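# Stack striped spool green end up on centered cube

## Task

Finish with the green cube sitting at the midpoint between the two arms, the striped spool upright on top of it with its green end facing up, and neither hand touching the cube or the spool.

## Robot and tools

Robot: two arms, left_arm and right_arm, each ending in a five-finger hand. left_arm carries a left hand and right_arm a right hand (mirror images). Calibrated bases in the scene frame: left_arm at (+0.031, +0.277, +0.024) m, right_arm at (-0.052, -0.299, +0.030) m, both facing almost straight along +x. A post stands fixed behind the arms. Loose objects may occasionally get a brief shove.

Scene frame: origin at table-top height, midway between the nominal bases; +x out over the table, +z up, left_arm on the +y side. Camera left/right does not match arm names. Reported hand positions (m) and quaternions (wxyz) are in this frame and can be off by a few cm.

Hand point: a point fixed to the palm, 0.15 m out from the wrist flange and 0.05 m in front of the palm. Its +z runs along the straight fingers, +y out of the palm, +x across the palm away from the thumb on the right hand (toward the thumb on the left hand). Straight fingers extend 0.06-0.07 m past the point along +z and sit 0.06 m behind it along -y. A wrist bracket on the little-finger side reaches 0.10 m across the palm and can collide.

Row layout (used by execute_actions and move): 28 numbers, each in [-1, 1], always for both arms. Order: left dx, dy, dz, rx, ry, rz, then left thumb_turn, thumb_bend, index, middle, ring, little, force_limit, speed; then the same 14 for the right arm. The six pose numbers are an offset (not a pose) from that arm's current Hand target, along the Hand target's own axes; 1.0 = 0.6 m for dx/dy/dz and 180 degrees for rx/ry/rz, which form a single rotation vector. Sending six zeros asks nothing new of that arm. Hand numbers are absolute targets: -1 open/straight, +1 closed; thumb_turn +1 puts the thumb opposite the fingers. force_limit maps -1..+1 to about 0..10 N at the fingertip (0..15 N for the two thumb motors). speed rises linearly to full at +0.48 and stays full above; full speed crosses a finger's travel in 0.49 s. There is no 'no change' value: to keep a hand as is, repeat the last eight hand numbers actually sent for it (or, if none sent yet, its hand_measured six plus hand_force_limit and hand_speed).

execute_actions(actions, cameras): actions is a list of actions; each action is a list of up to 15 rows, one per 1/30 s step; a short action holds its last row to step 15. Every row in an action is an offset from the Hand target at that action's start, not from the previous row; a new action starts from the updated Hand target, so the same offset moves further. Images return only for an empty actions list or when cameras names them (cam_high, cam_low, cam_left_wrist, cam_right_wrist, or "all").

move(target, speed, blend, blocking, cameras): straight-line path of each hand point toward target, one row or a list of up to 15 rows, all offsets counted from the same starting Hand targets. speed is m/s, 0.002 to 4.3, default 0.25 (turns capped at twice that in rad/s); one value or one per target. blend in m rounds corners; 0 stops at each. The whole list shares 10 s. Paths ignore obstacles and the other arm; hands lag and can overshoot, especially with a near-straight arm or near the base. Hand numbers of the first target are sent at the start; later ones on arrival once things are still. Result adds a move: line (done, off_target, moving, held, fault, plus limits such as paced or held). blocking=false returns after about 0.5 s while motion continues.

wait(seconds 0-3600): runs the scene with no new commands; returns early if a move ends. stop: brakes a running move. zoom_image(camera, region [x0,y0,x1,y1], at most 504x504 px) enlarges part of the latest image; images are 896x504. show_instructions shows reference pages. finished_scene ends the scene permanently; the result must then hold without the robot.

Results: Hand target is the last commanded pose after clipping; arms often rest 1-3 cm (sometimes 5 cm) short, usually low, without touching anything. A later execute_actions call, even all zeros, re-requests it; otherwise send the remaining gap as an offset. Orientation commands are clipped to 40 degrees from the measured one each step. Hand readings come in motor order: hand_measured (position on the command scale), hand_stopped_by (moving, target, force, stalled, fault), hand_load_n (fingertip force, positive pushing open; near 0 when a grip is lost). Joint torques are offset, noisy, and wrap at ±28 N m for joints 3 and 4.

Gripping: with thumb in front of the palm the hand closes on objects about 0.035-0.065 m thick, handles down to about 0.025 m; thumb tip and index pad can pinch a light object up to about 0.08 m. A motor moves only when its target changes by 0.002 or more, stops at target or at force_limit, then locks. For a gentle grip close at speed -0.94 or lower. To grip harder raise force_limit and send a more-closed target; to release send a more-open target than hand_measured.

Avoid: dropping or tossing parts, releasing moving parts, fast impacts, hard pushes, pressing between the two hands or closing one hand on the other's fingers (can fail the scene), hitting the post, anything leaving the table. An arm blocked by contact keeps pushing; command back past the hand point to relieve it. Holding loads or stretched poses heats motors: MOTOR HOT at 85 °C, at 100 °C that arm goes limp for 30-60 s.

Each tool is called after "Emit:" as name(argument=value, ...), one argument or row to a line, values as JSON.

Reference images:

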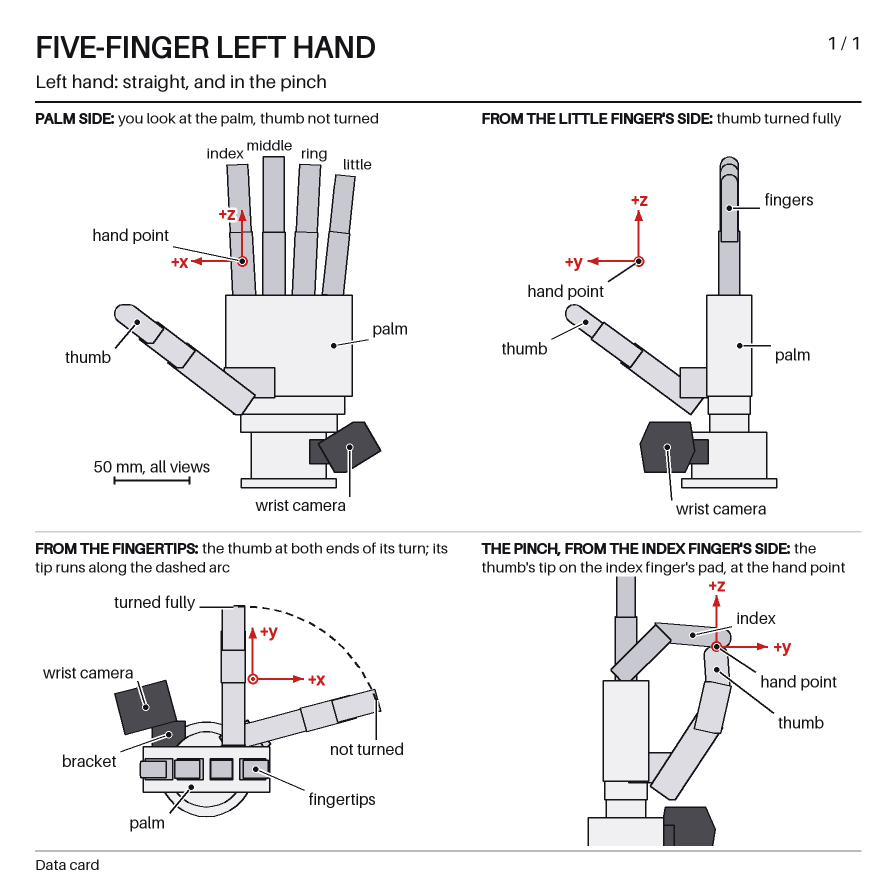

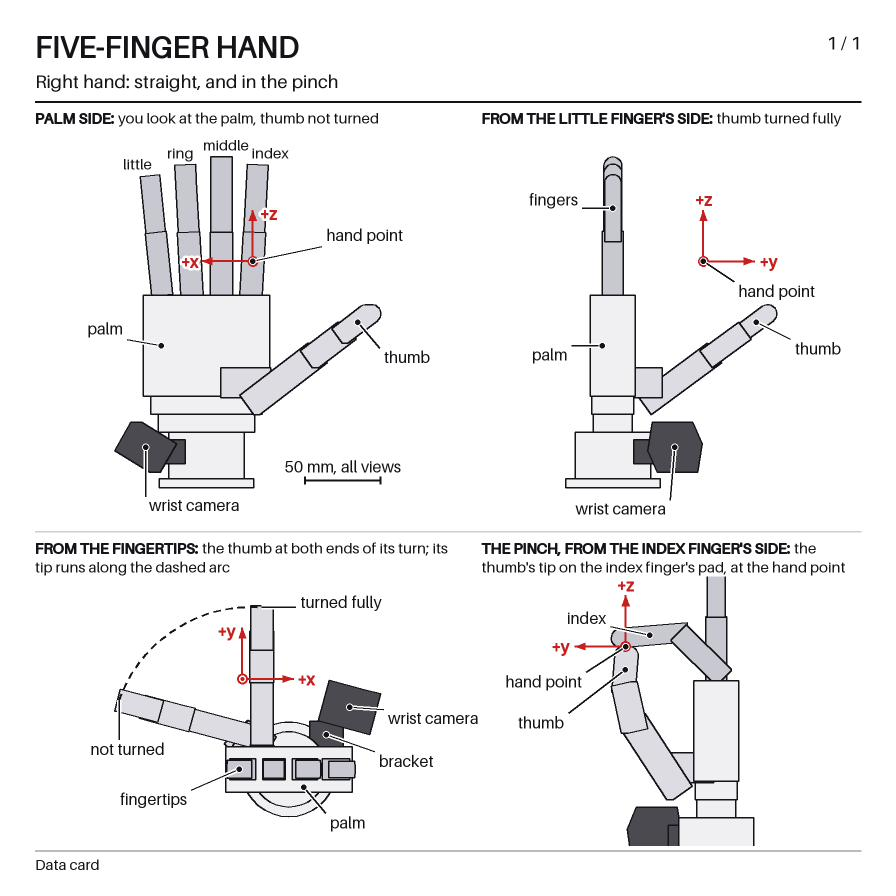

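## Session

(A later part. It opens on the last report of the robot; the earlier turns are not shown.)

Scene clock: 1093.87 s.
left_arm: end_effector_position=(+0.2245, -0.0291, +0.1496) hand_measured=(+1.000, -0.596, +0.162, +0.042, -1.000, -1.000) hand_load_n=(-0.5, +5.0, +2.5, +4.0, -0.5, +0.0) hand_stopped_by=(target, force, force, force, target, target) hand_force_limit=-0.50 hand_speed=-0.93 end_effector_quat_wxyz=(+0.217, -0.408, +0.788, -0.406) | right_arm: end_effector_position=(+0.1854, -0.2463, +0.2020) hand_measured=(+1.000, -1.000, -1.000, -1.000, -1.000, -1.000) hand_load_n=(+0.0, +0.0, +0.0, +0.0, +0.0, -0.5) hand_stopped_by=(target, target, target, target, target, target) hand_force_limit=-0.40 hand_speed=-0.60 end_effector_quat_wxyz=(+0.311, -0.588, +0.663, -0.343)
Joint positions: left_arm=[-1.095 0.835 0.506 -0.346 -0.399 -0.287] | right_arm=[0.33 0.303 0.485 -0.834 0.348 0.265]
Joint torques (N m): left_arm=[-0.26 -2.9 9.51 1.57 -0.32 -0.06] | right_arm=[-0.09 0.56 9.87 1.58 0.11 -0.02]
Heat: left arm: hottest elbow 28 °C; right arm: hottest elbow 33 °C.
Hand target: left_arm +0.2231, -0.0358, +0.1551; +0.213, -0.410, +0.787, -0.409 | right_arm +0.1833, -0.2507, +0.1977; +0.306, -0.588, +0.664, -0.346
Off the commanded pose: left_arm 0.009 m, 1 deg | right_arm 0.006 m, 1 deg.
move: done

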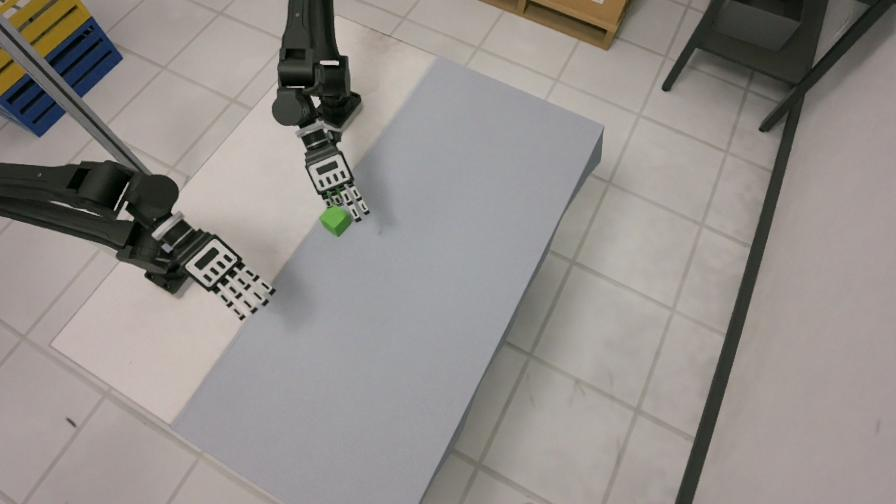

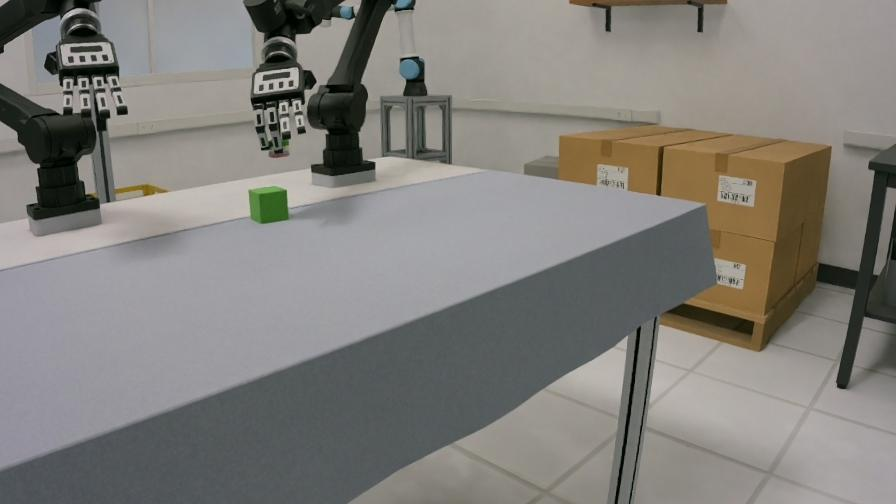

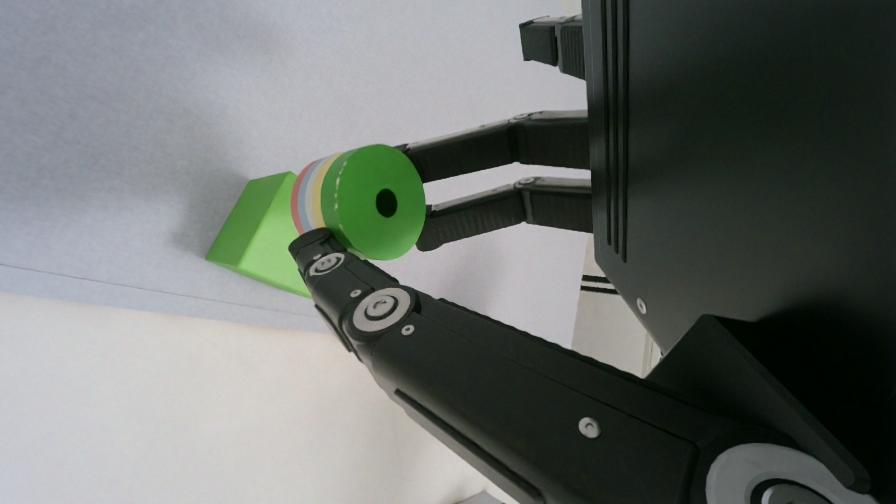

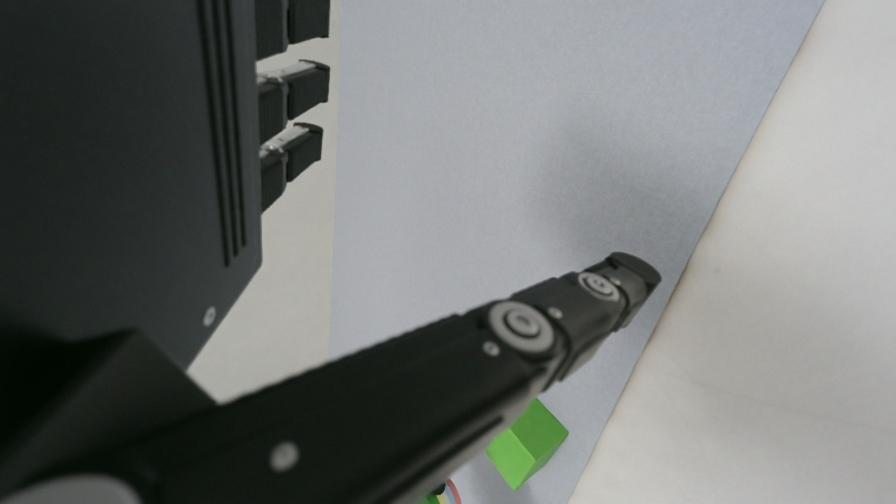

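Emit:
move(
  target=[0.0407,0.0225,0.0405,0,0,0,1,-0.2,0.4,0.4,-1,-1,-0.5,-0.93,0,0,0,0,0,0,1,-1,-1,-1,-1,-1,-0.4,-0.6],
  speed=0.06,
  cameras=["all"],
)

Emit:
zoom_image(
  camera="cam_high",
  region=[290, 150, 402, 250],
)

Emit:
zoom_image(
  camera="cam_low",
  region=[220, 110, 340, 230],
)

Emit:
zoom_image(
  camera="cam_left_wrist",
  region=[180, 120, 460, 320],
)

Scene clock: 1183.27 s.
left_arm: end_effector_position=(+0.2202, -0.0531, +0.1251) hand_measured=(+1.000, -0.596, +0.162, +0.042, -1.000, -1.000) hand_load_n=(-0.5, +5.0, +2.5, +4.0, +0.0, +0.0) hand_stopped_by=(target, force, force, force, target, target) hand_force_limit=-0.50 hand_speed=-0.93 end_effector_quat_wxyz=(+0.218, -0.408, +0.792, -0.400) | right_arm: end_effector_position=(+0.1854, -0.2463, +0.2020) hand_measured=(+1.000, -1.000, -1.000, -1.000, -1.000, -1.000) hand_load_n=(+0.0, +0.0, -0.5, +0.0, +0.0, +0.0) hand_stopped_by=(target, target, target, target, target, target) hand_force_limit=-0.40 hand_speed=-0.60 end_effector_quat_wxyz=(+0.311, -0.588, +0.663, -0.343)
Joint positions: left_arm=[-1.153 0.959 0.506 -0.254 -0.445 -0.328] | right_arm=[0.33 0.303 0.485 -0.834 0.348 0.265]
Joint torques (N m): left_arm=[-0.15 -3.9 8.65 2.33 -0.34 -0.07] | right_arm=[-0.09 0.5 9.88 1.59 0.11 -0.02]
Heat: left arm: hottest elbow 32 °C; right arm: hottest elbow 34 °C.
Hand target: left_arm +0.2190, -0.0629, +0.1301; +0.213, -0.410, +0.787, -0.409 | right_arm +0.1833, -0.2507, +0.1977; +0.306, -0.588, +0.664, -0.346
Off the commanded pose: left_arm 0.011 m, 1 deg | right_arm 0.006 m, 1 deg.
move: off_target (left_arm)

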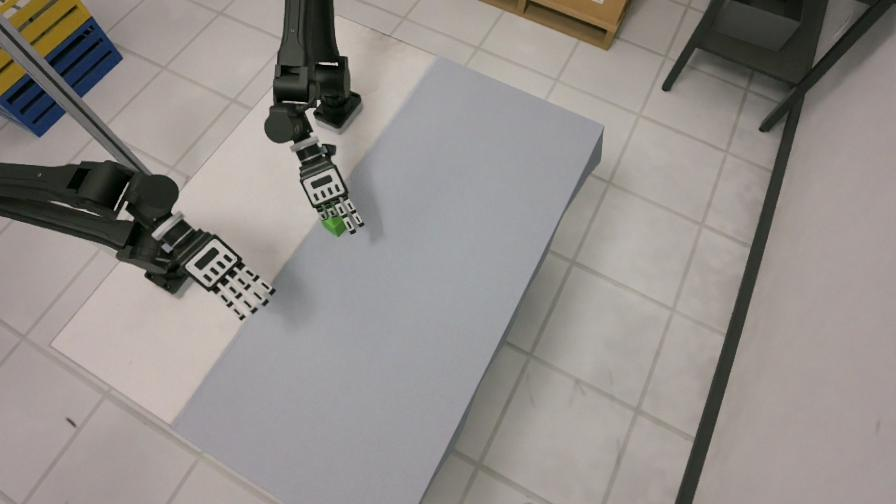

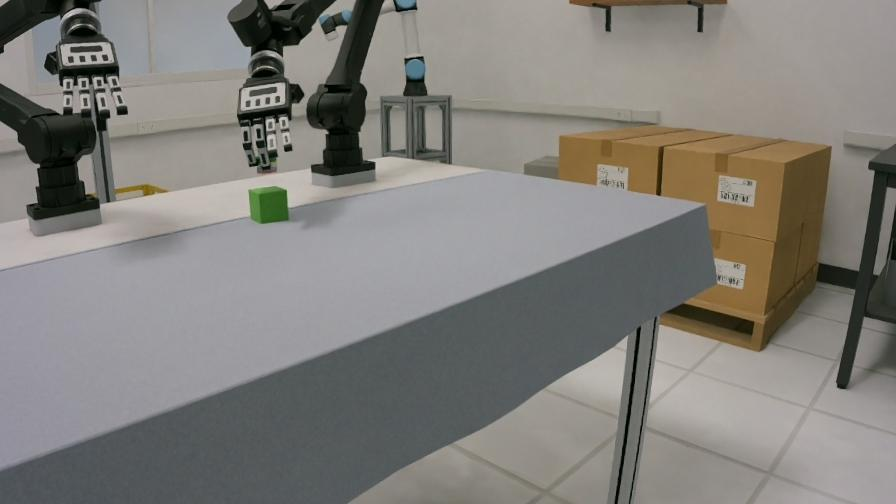

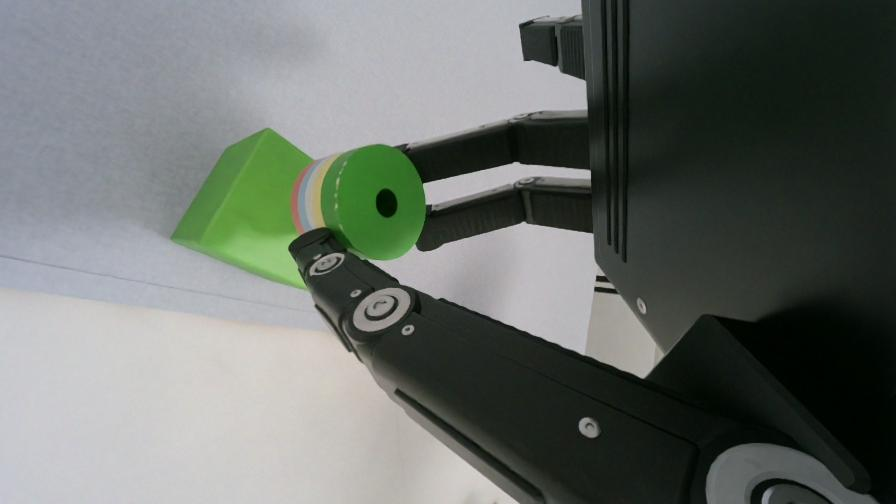

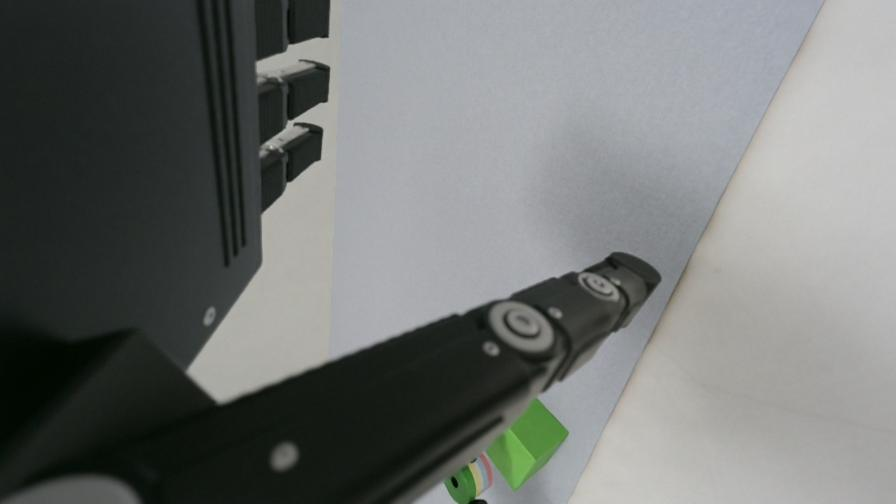

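Scaled by 4.500.

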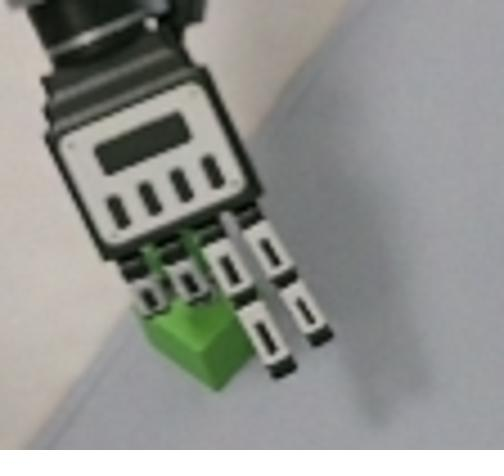

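Scaled by 4.200.

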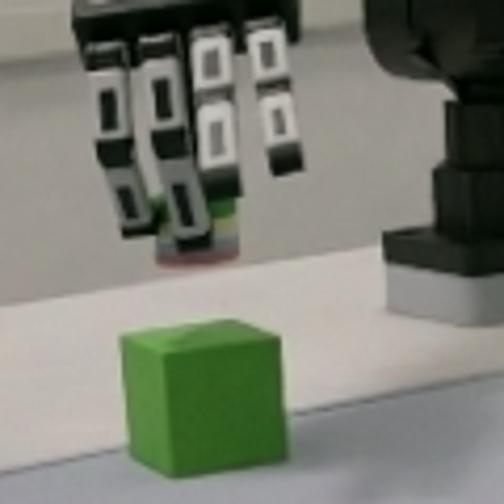

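Scaled by 1.800.

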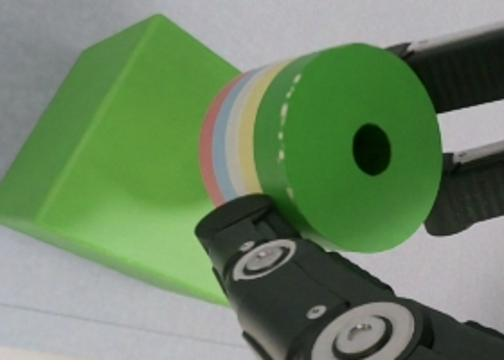

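Emit:
move(
  target=[0,0.0246,0.0172,0,0,0,1,-0.2,0.4,0.4,-1,-1,-0.5,-0.93,0,0,0,0,0,0,1,-1,-1,-1,-1,-1,-0.4,-0.6],
  speed=0.05,
  cameras=["all"],
)

Emit:
zoom_image(
  camera="cam_high",
  region=[290, 150, 402, 250],
)

Emit:
zoom_image(
  camera="cam_low",
  region=[230, 140, 310, 230],
)

Emit:
zoom_image(
  camera="cam_left_wrist",
  region=[120, 80, 460, 340],
)

Emit:
zoom_image(
  camera="cam_right_wrist",
  region=[400, 380, 600, 504],
)

Scene clock: 1230.53 s.
left_arm: end_effector_position=(+0.2244, -0.0626, +0.1208) hand_measured=(+1.000, -0.596, +0.162, +0.042, -1.000, -1.000) hand_load_n=(-0.5, +5.0, +2.5, +4.5, +0.0, +0.0) hand_stopped_by=(target, force, force, force, target, target) hand_force_limit=-0.50 hand_speed=-0.93 end_effector_quat_wxyz=(+0.217, -0.409, +0.785, -0.411) | right_arm: end_effector_position=(+0.1854, -0.2463, +0.2020) hand_measured=(+1.000, -1.000, -1.000, -1.000, -1.000, -1.000) hand_load_n=(+0.5, +0.0, +0.0, +0.0, +0.0, +0.0) hand_stopped_by=(target, target, target, target, target, target) hand_force_limit=-0.40 hand_speed=-0.60 end_effector_quat_wxyz=(+0.311, -0.588, +0.663, -0.343)
Joint positions: left_arm=[-1.153 0.993 0.499 -0.185 -0.445 -0.328] | right_arm=[0.33 0.303 0.485 -0.834 0.348 0.265]
Joint torques (N m): left_arm=[-0.15 -4.13 6.72 2.3 -0.33 -0.07] | right_arm=[-0.03 0.62 9.88 1.61 0.11 -0.02]
Heat: left arm: hottest elbow 32 °C; right arm: hottest elbow 34 °C.
Hand target: left_arm +0.2190, -0.0628, +0.1120; +0.214, -0.410, +0.787, -0.409 | right_arm +0.1833, -0.2507, +0.1977; +0.306, -0.588, +0.664, -0.346
Off the commanded pose: left_arm 0.010 m, 1 deg | right_arm 0.006 m, 1 deg.
move: done

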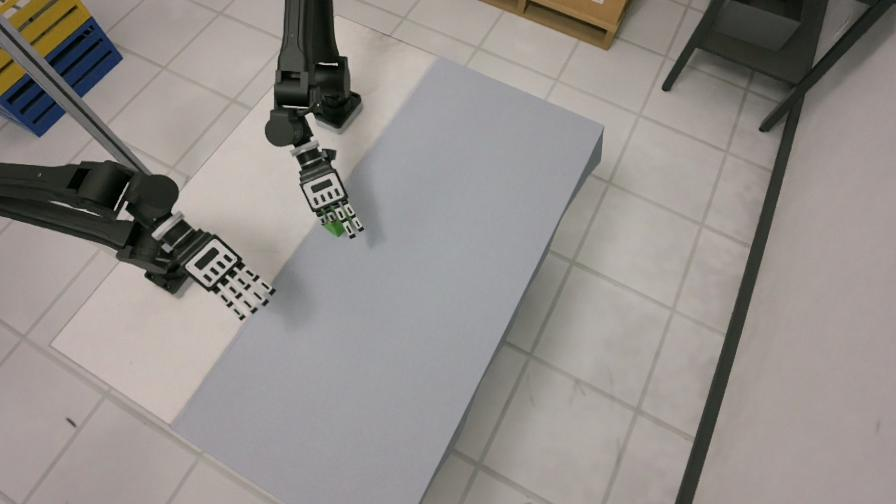

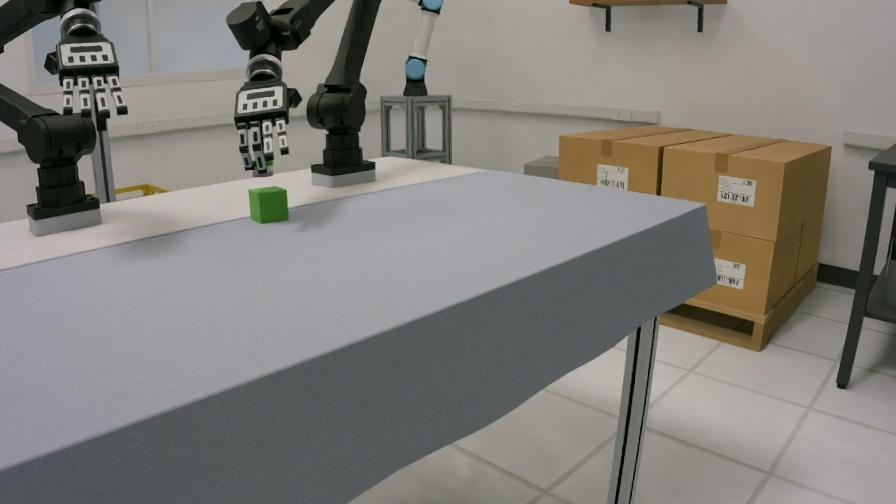

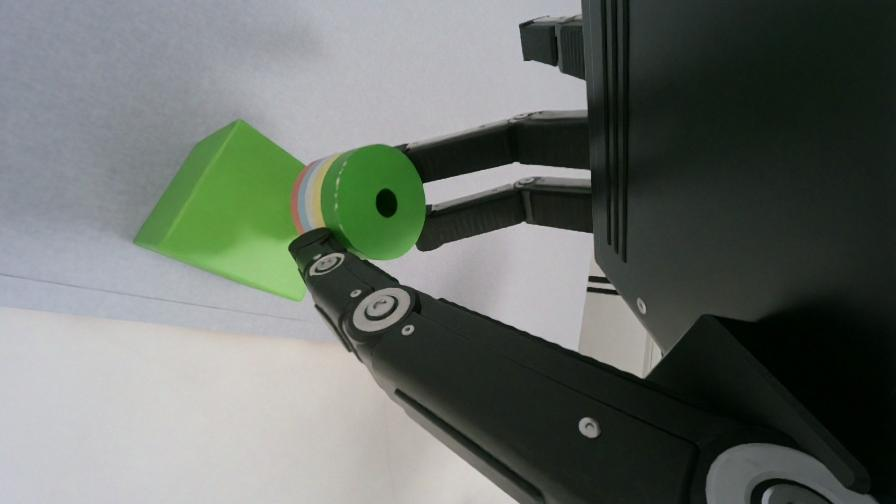

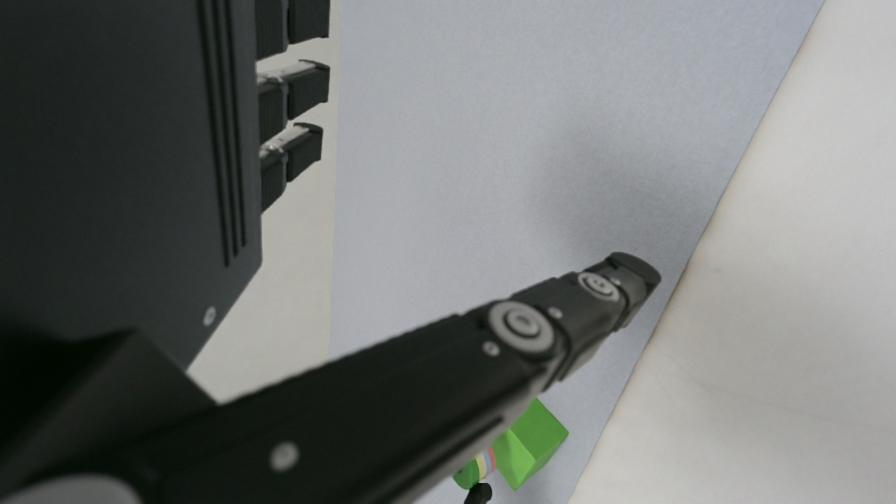

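Scaled by 4.500.

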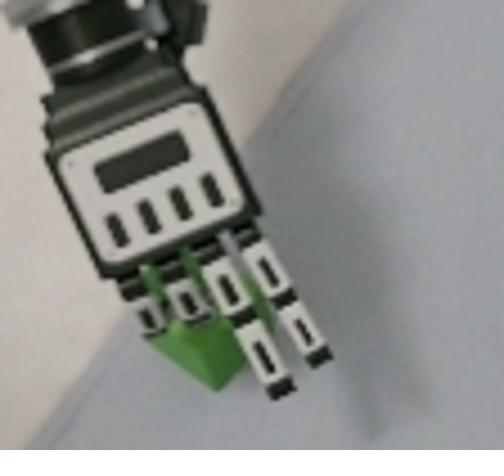

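Scaled by 5.600.

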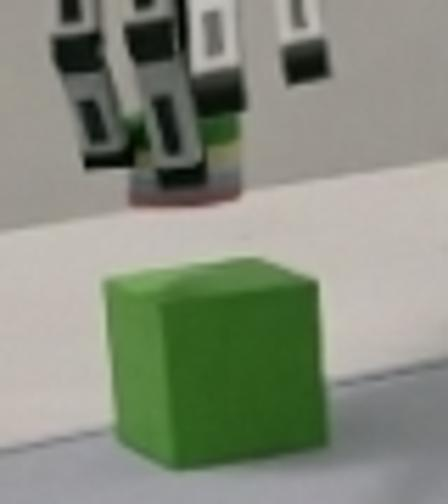

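Scaled by 1.482.

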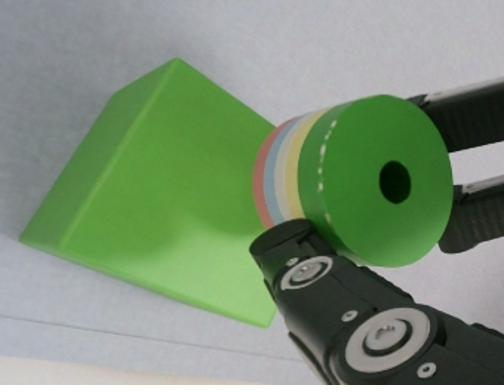

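Scaled by 2.520.

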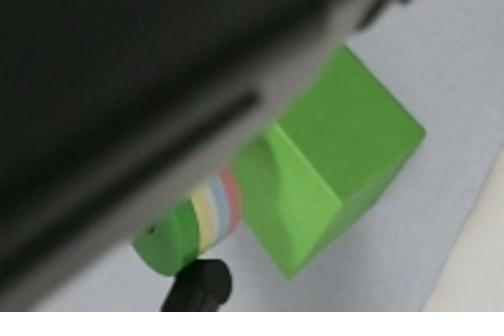

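Emit:
zoom_image(
  camera="cam_right_wrist",
  region=[440, 400, 580, 504],
)

Emit:
zoom_image(
  camera="cam_high",
  region=[310, 190, 360, 245],
)

Scaled by 3.600.

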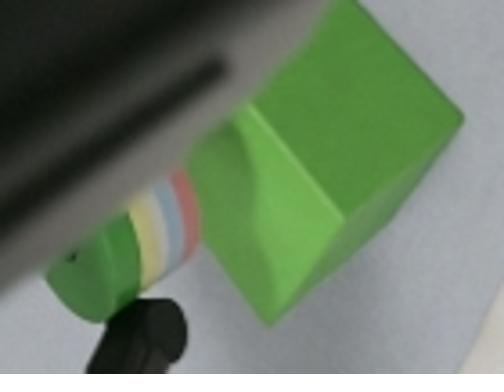

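Scaled by 9.164.

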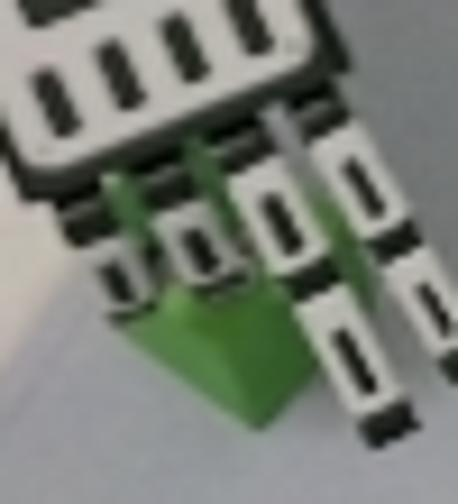

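Emit:
move(
  target=[-0.0088,0.0257,-0.002,0,0,0,1,-0.2,0.4,0.4,-1,-1,-0.5,-0.93,0,0,0,0,0,0,1,-1,-1,-1,-1,-1,-0.4,-0.6],
  speed=0.05,
  cameras=["all"],
)

Emit:
zoom_image(
  camera="cam_low",
  region=[230, 140, 310, 230],
)

Emit:
zoom_image(
  camera="cam_left_wrist",
  region=[120, 80, 460, 340],
)

Emit:
zoom_image(
  camera="cam_right_wrist",
  region=[440, 400, 580, 504],
)

Scene clock: 1340.70 s.
left_arm: end_effector_position=(+0.2193, -0.0523, +0.1034) hand_measured=(+1.000, -0.596, +0.162, +0.042, -1.000, -1.000) hand_load_n=(-0.5, +5.0, +2.5, +4.0, +0.0, +0.0) hand_stopped_by=(target, force, force, force, target, target) hand_force_limit=-0.50 hand_speed=-0.93 end_effector_quat_wxyz=(+0.218, -0.408, +0.789, -0.405) | right_arm: end_effector_position=(+0.1854, -0.2463, +0.2020) hand_measured=(+1.000, -1.000, -1.000, -1.000, -1.000, -1.000) hand_load_n=(+0.0, +0.0, +0.0, +0.0, -0.5, +0.0) hand_stopped_by=(target, target, target, target, target, target) hand_force_limit=-0.40 hand_speed=-0.60 end_effector_quat_wxyz=(+0.311, -0.588, +0.663, -0.343)
Joint positions: left_arm=[-1.154 0.993 0.454 -0.156 -0.446 -0.33] | right_arm=[0.33 0.303 0.485 -0.834 0.348 0.265]
Joint torques (N m): left_arm=[-0.32 -5.19 6.56 2.33 -0.33 -0.1] | right_arm=[-0.03 0.56 9.89 1.61 0.11 -0.02]
Heat: left arm: hottest elbow 28 °C; right arm: hottest elbow 34 °C.
Hand target: left_arm +0.2140, -0.0528, +0.1001; +0.213, -0.410, +0.787, -0.409 | right_arm +0.1833, -0.2507, +0.1977; +0.306, -0.588, +0.664, -0.346
Off the commanded pose: left_arm 0.006 m, 1 deg | right_arm 0.006 m, 1 deg.
move: done

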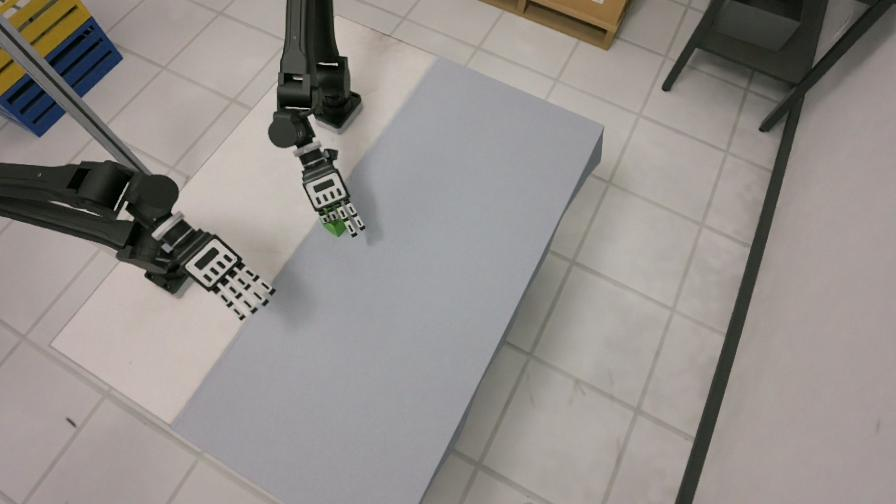

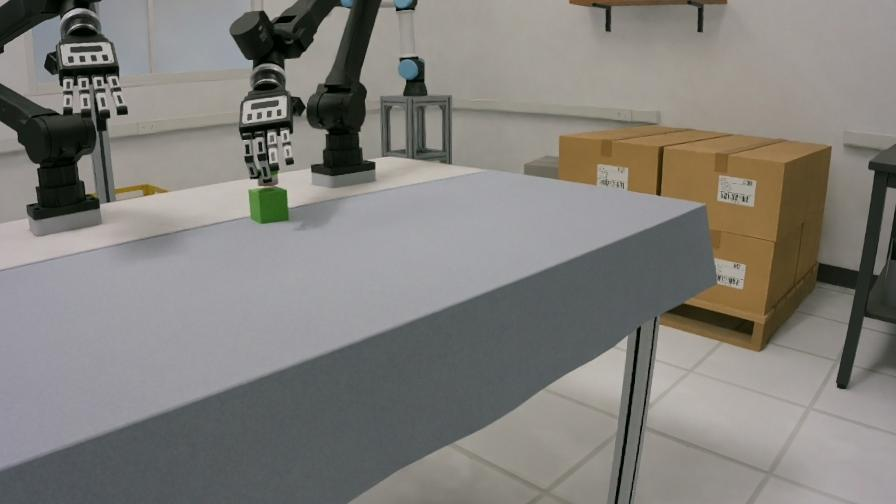

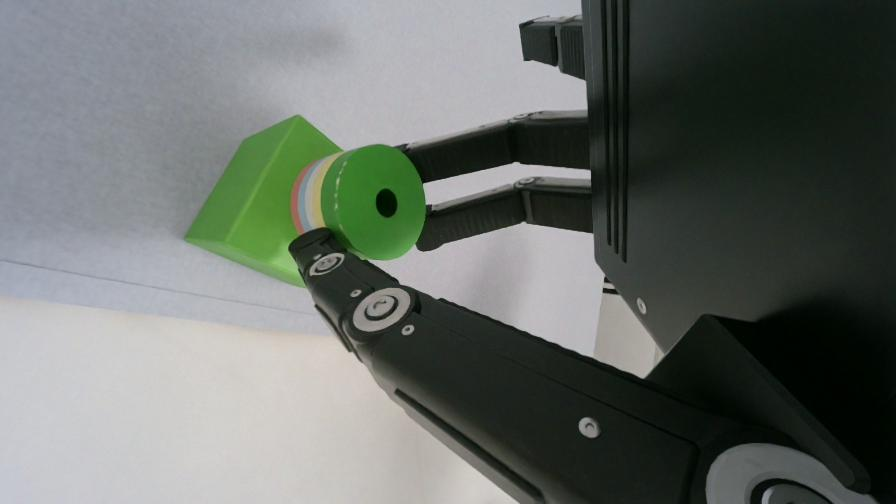

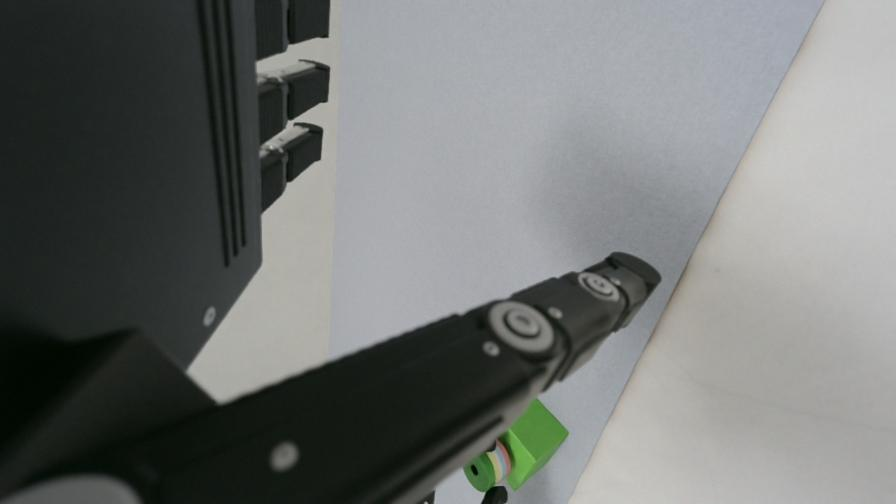

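Scaled by 5.600.

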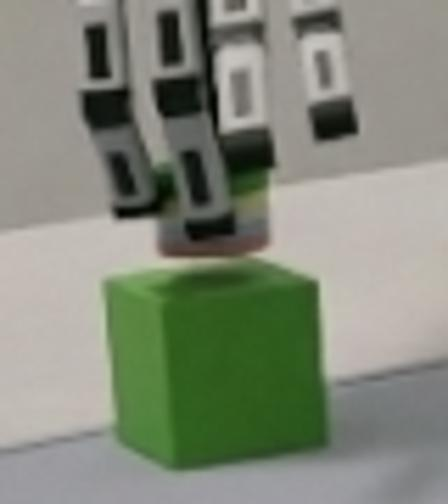

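Scaled by 1.482.

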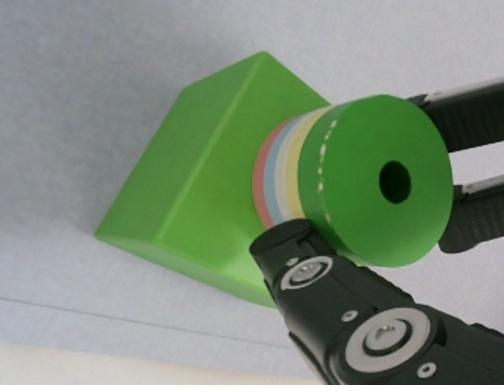

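Scaled by 3.600.

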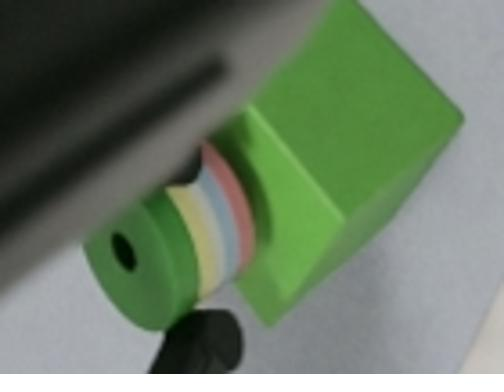

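Emit:
move(
  target=[0.0055,0.008,0.0113,0,0,0,1,-0.2,0.4,0.4,-1,-1,-0.5,-0.93,0,0,0,0,0,0,1,-1,-1,-1,-1,-1,-0.4,-0.6],
  speed=0.03,
  cameras=["all"],
)

Emit:
zoom_image(
  camera="cam_low",
  region=[230, 140, 310, 230],
)

Emit:
zoom_image(
  camera="cam_left_wrist",
  region=[120, 80, 460, 340],
)

Emit:
zoom_image(
  camera="cam_right_wrist",
  region=[440, 400, 580, 504],
)

Scene clock: 1465.80 s.
left_arm: end_effector_position=(+0.2201, -0.0571, +0.1005) hand_measured=(+1.000, -0.596, +0.162, +0.042, -1.000, -1.000) hand_load_n=(-0.5, +5.0, +2.5, +4.0, +0.0, +0.0) hand_stopped_by=(target, force, force, force, target, target) hand_force_limit=-0.50 hand_speed=-0.93 end_effector_quat_wxyz=(+0.217, -0.409, +0.785, -0.411) | right_arm: end_effector_position=(+0.1854, -0.2463, +0.2020) hand_measured=(+1.000, -1.000, -1.000, -1.000, -1.000, -1.000) hand_load_n=(+0.0, +0.0, +0.0, +0.0, +0.0, +0.0) hand_stopped_by=(target, target, target, target, target, target) hand_force_limit=-0.40 hand_speed=-0.60 end_effector_quat_wxyz=(+0.311, -0.588, +0.663, -0.343)
Joint positions: left_arm=[-1.159 1.013 0.449 -0.118 -0.451 -0.334] | right_arm=[0.33 0.303 0.485 -0.834 0.348 0.265]
Joint torques (N m): left_arm=[-0.56 -4.07 6.5 2.18 -0.34 -0.11] | right_arm=[-0.03 0.56 9.88 1.59 0.11 -0.02]
Heat: left arm: hottest elbow 27 °C; right arm: hottest elbow 35 °C.
Hand target: left_arm +0.2144, -0.0571, +0.0923; +0.213, -0.410, +0.787, -0.409 | right_arm +0.1833, -0.2507, +0.1977; +0.306, -0.588, +0.664, -0.346
Off the commanded pose: left_arm 0.010 m, 1 deg | right_arm 0.006 m, 1 deg.
move: done

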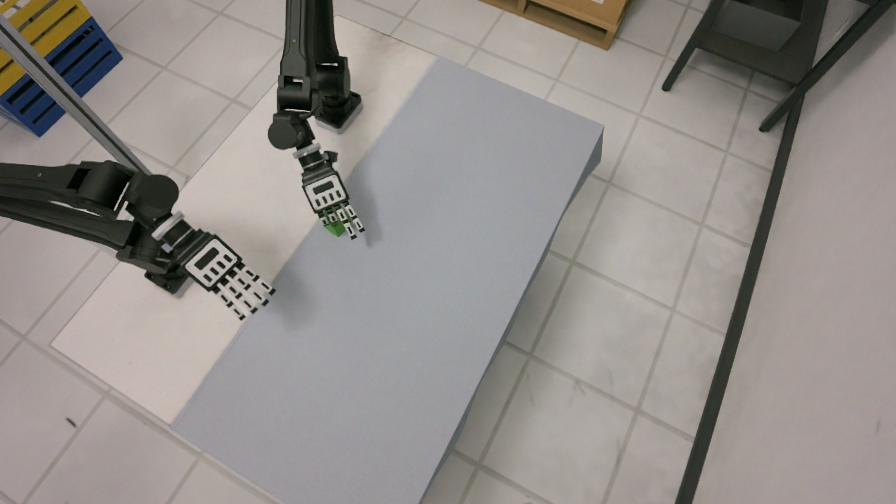

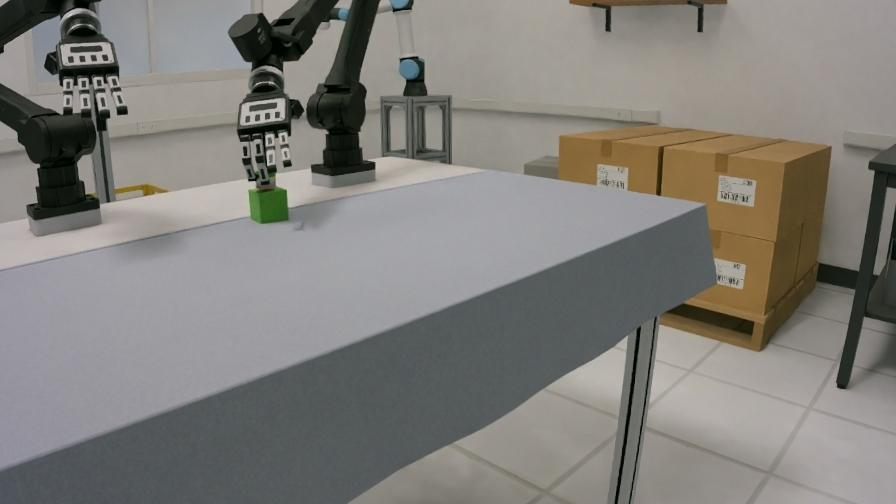

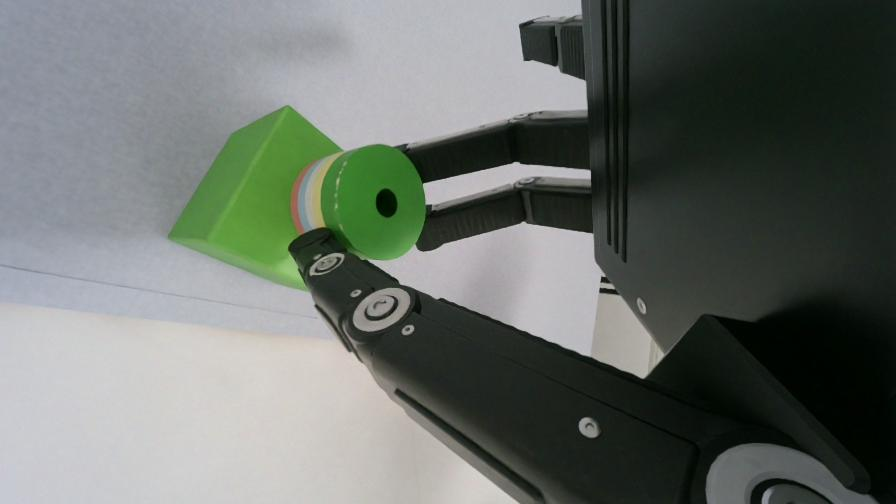

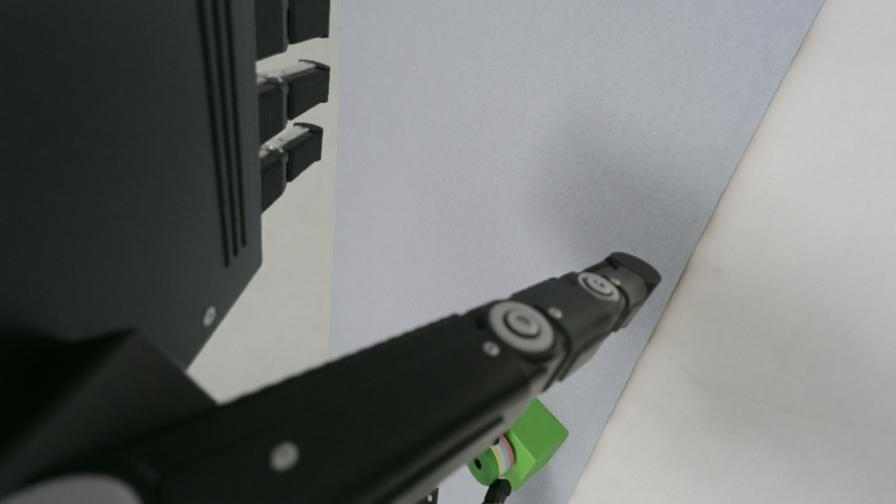

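Scaled by 5.600.

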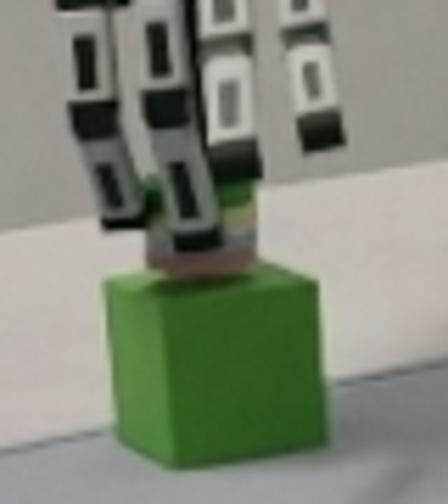

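Scaled by 1.482.

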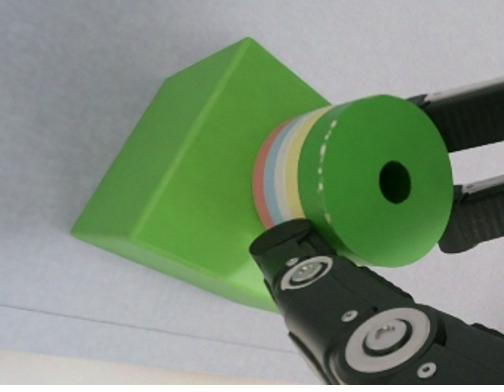

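Scaled by 3.600.

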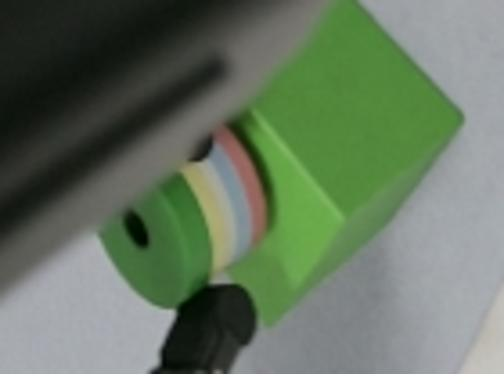

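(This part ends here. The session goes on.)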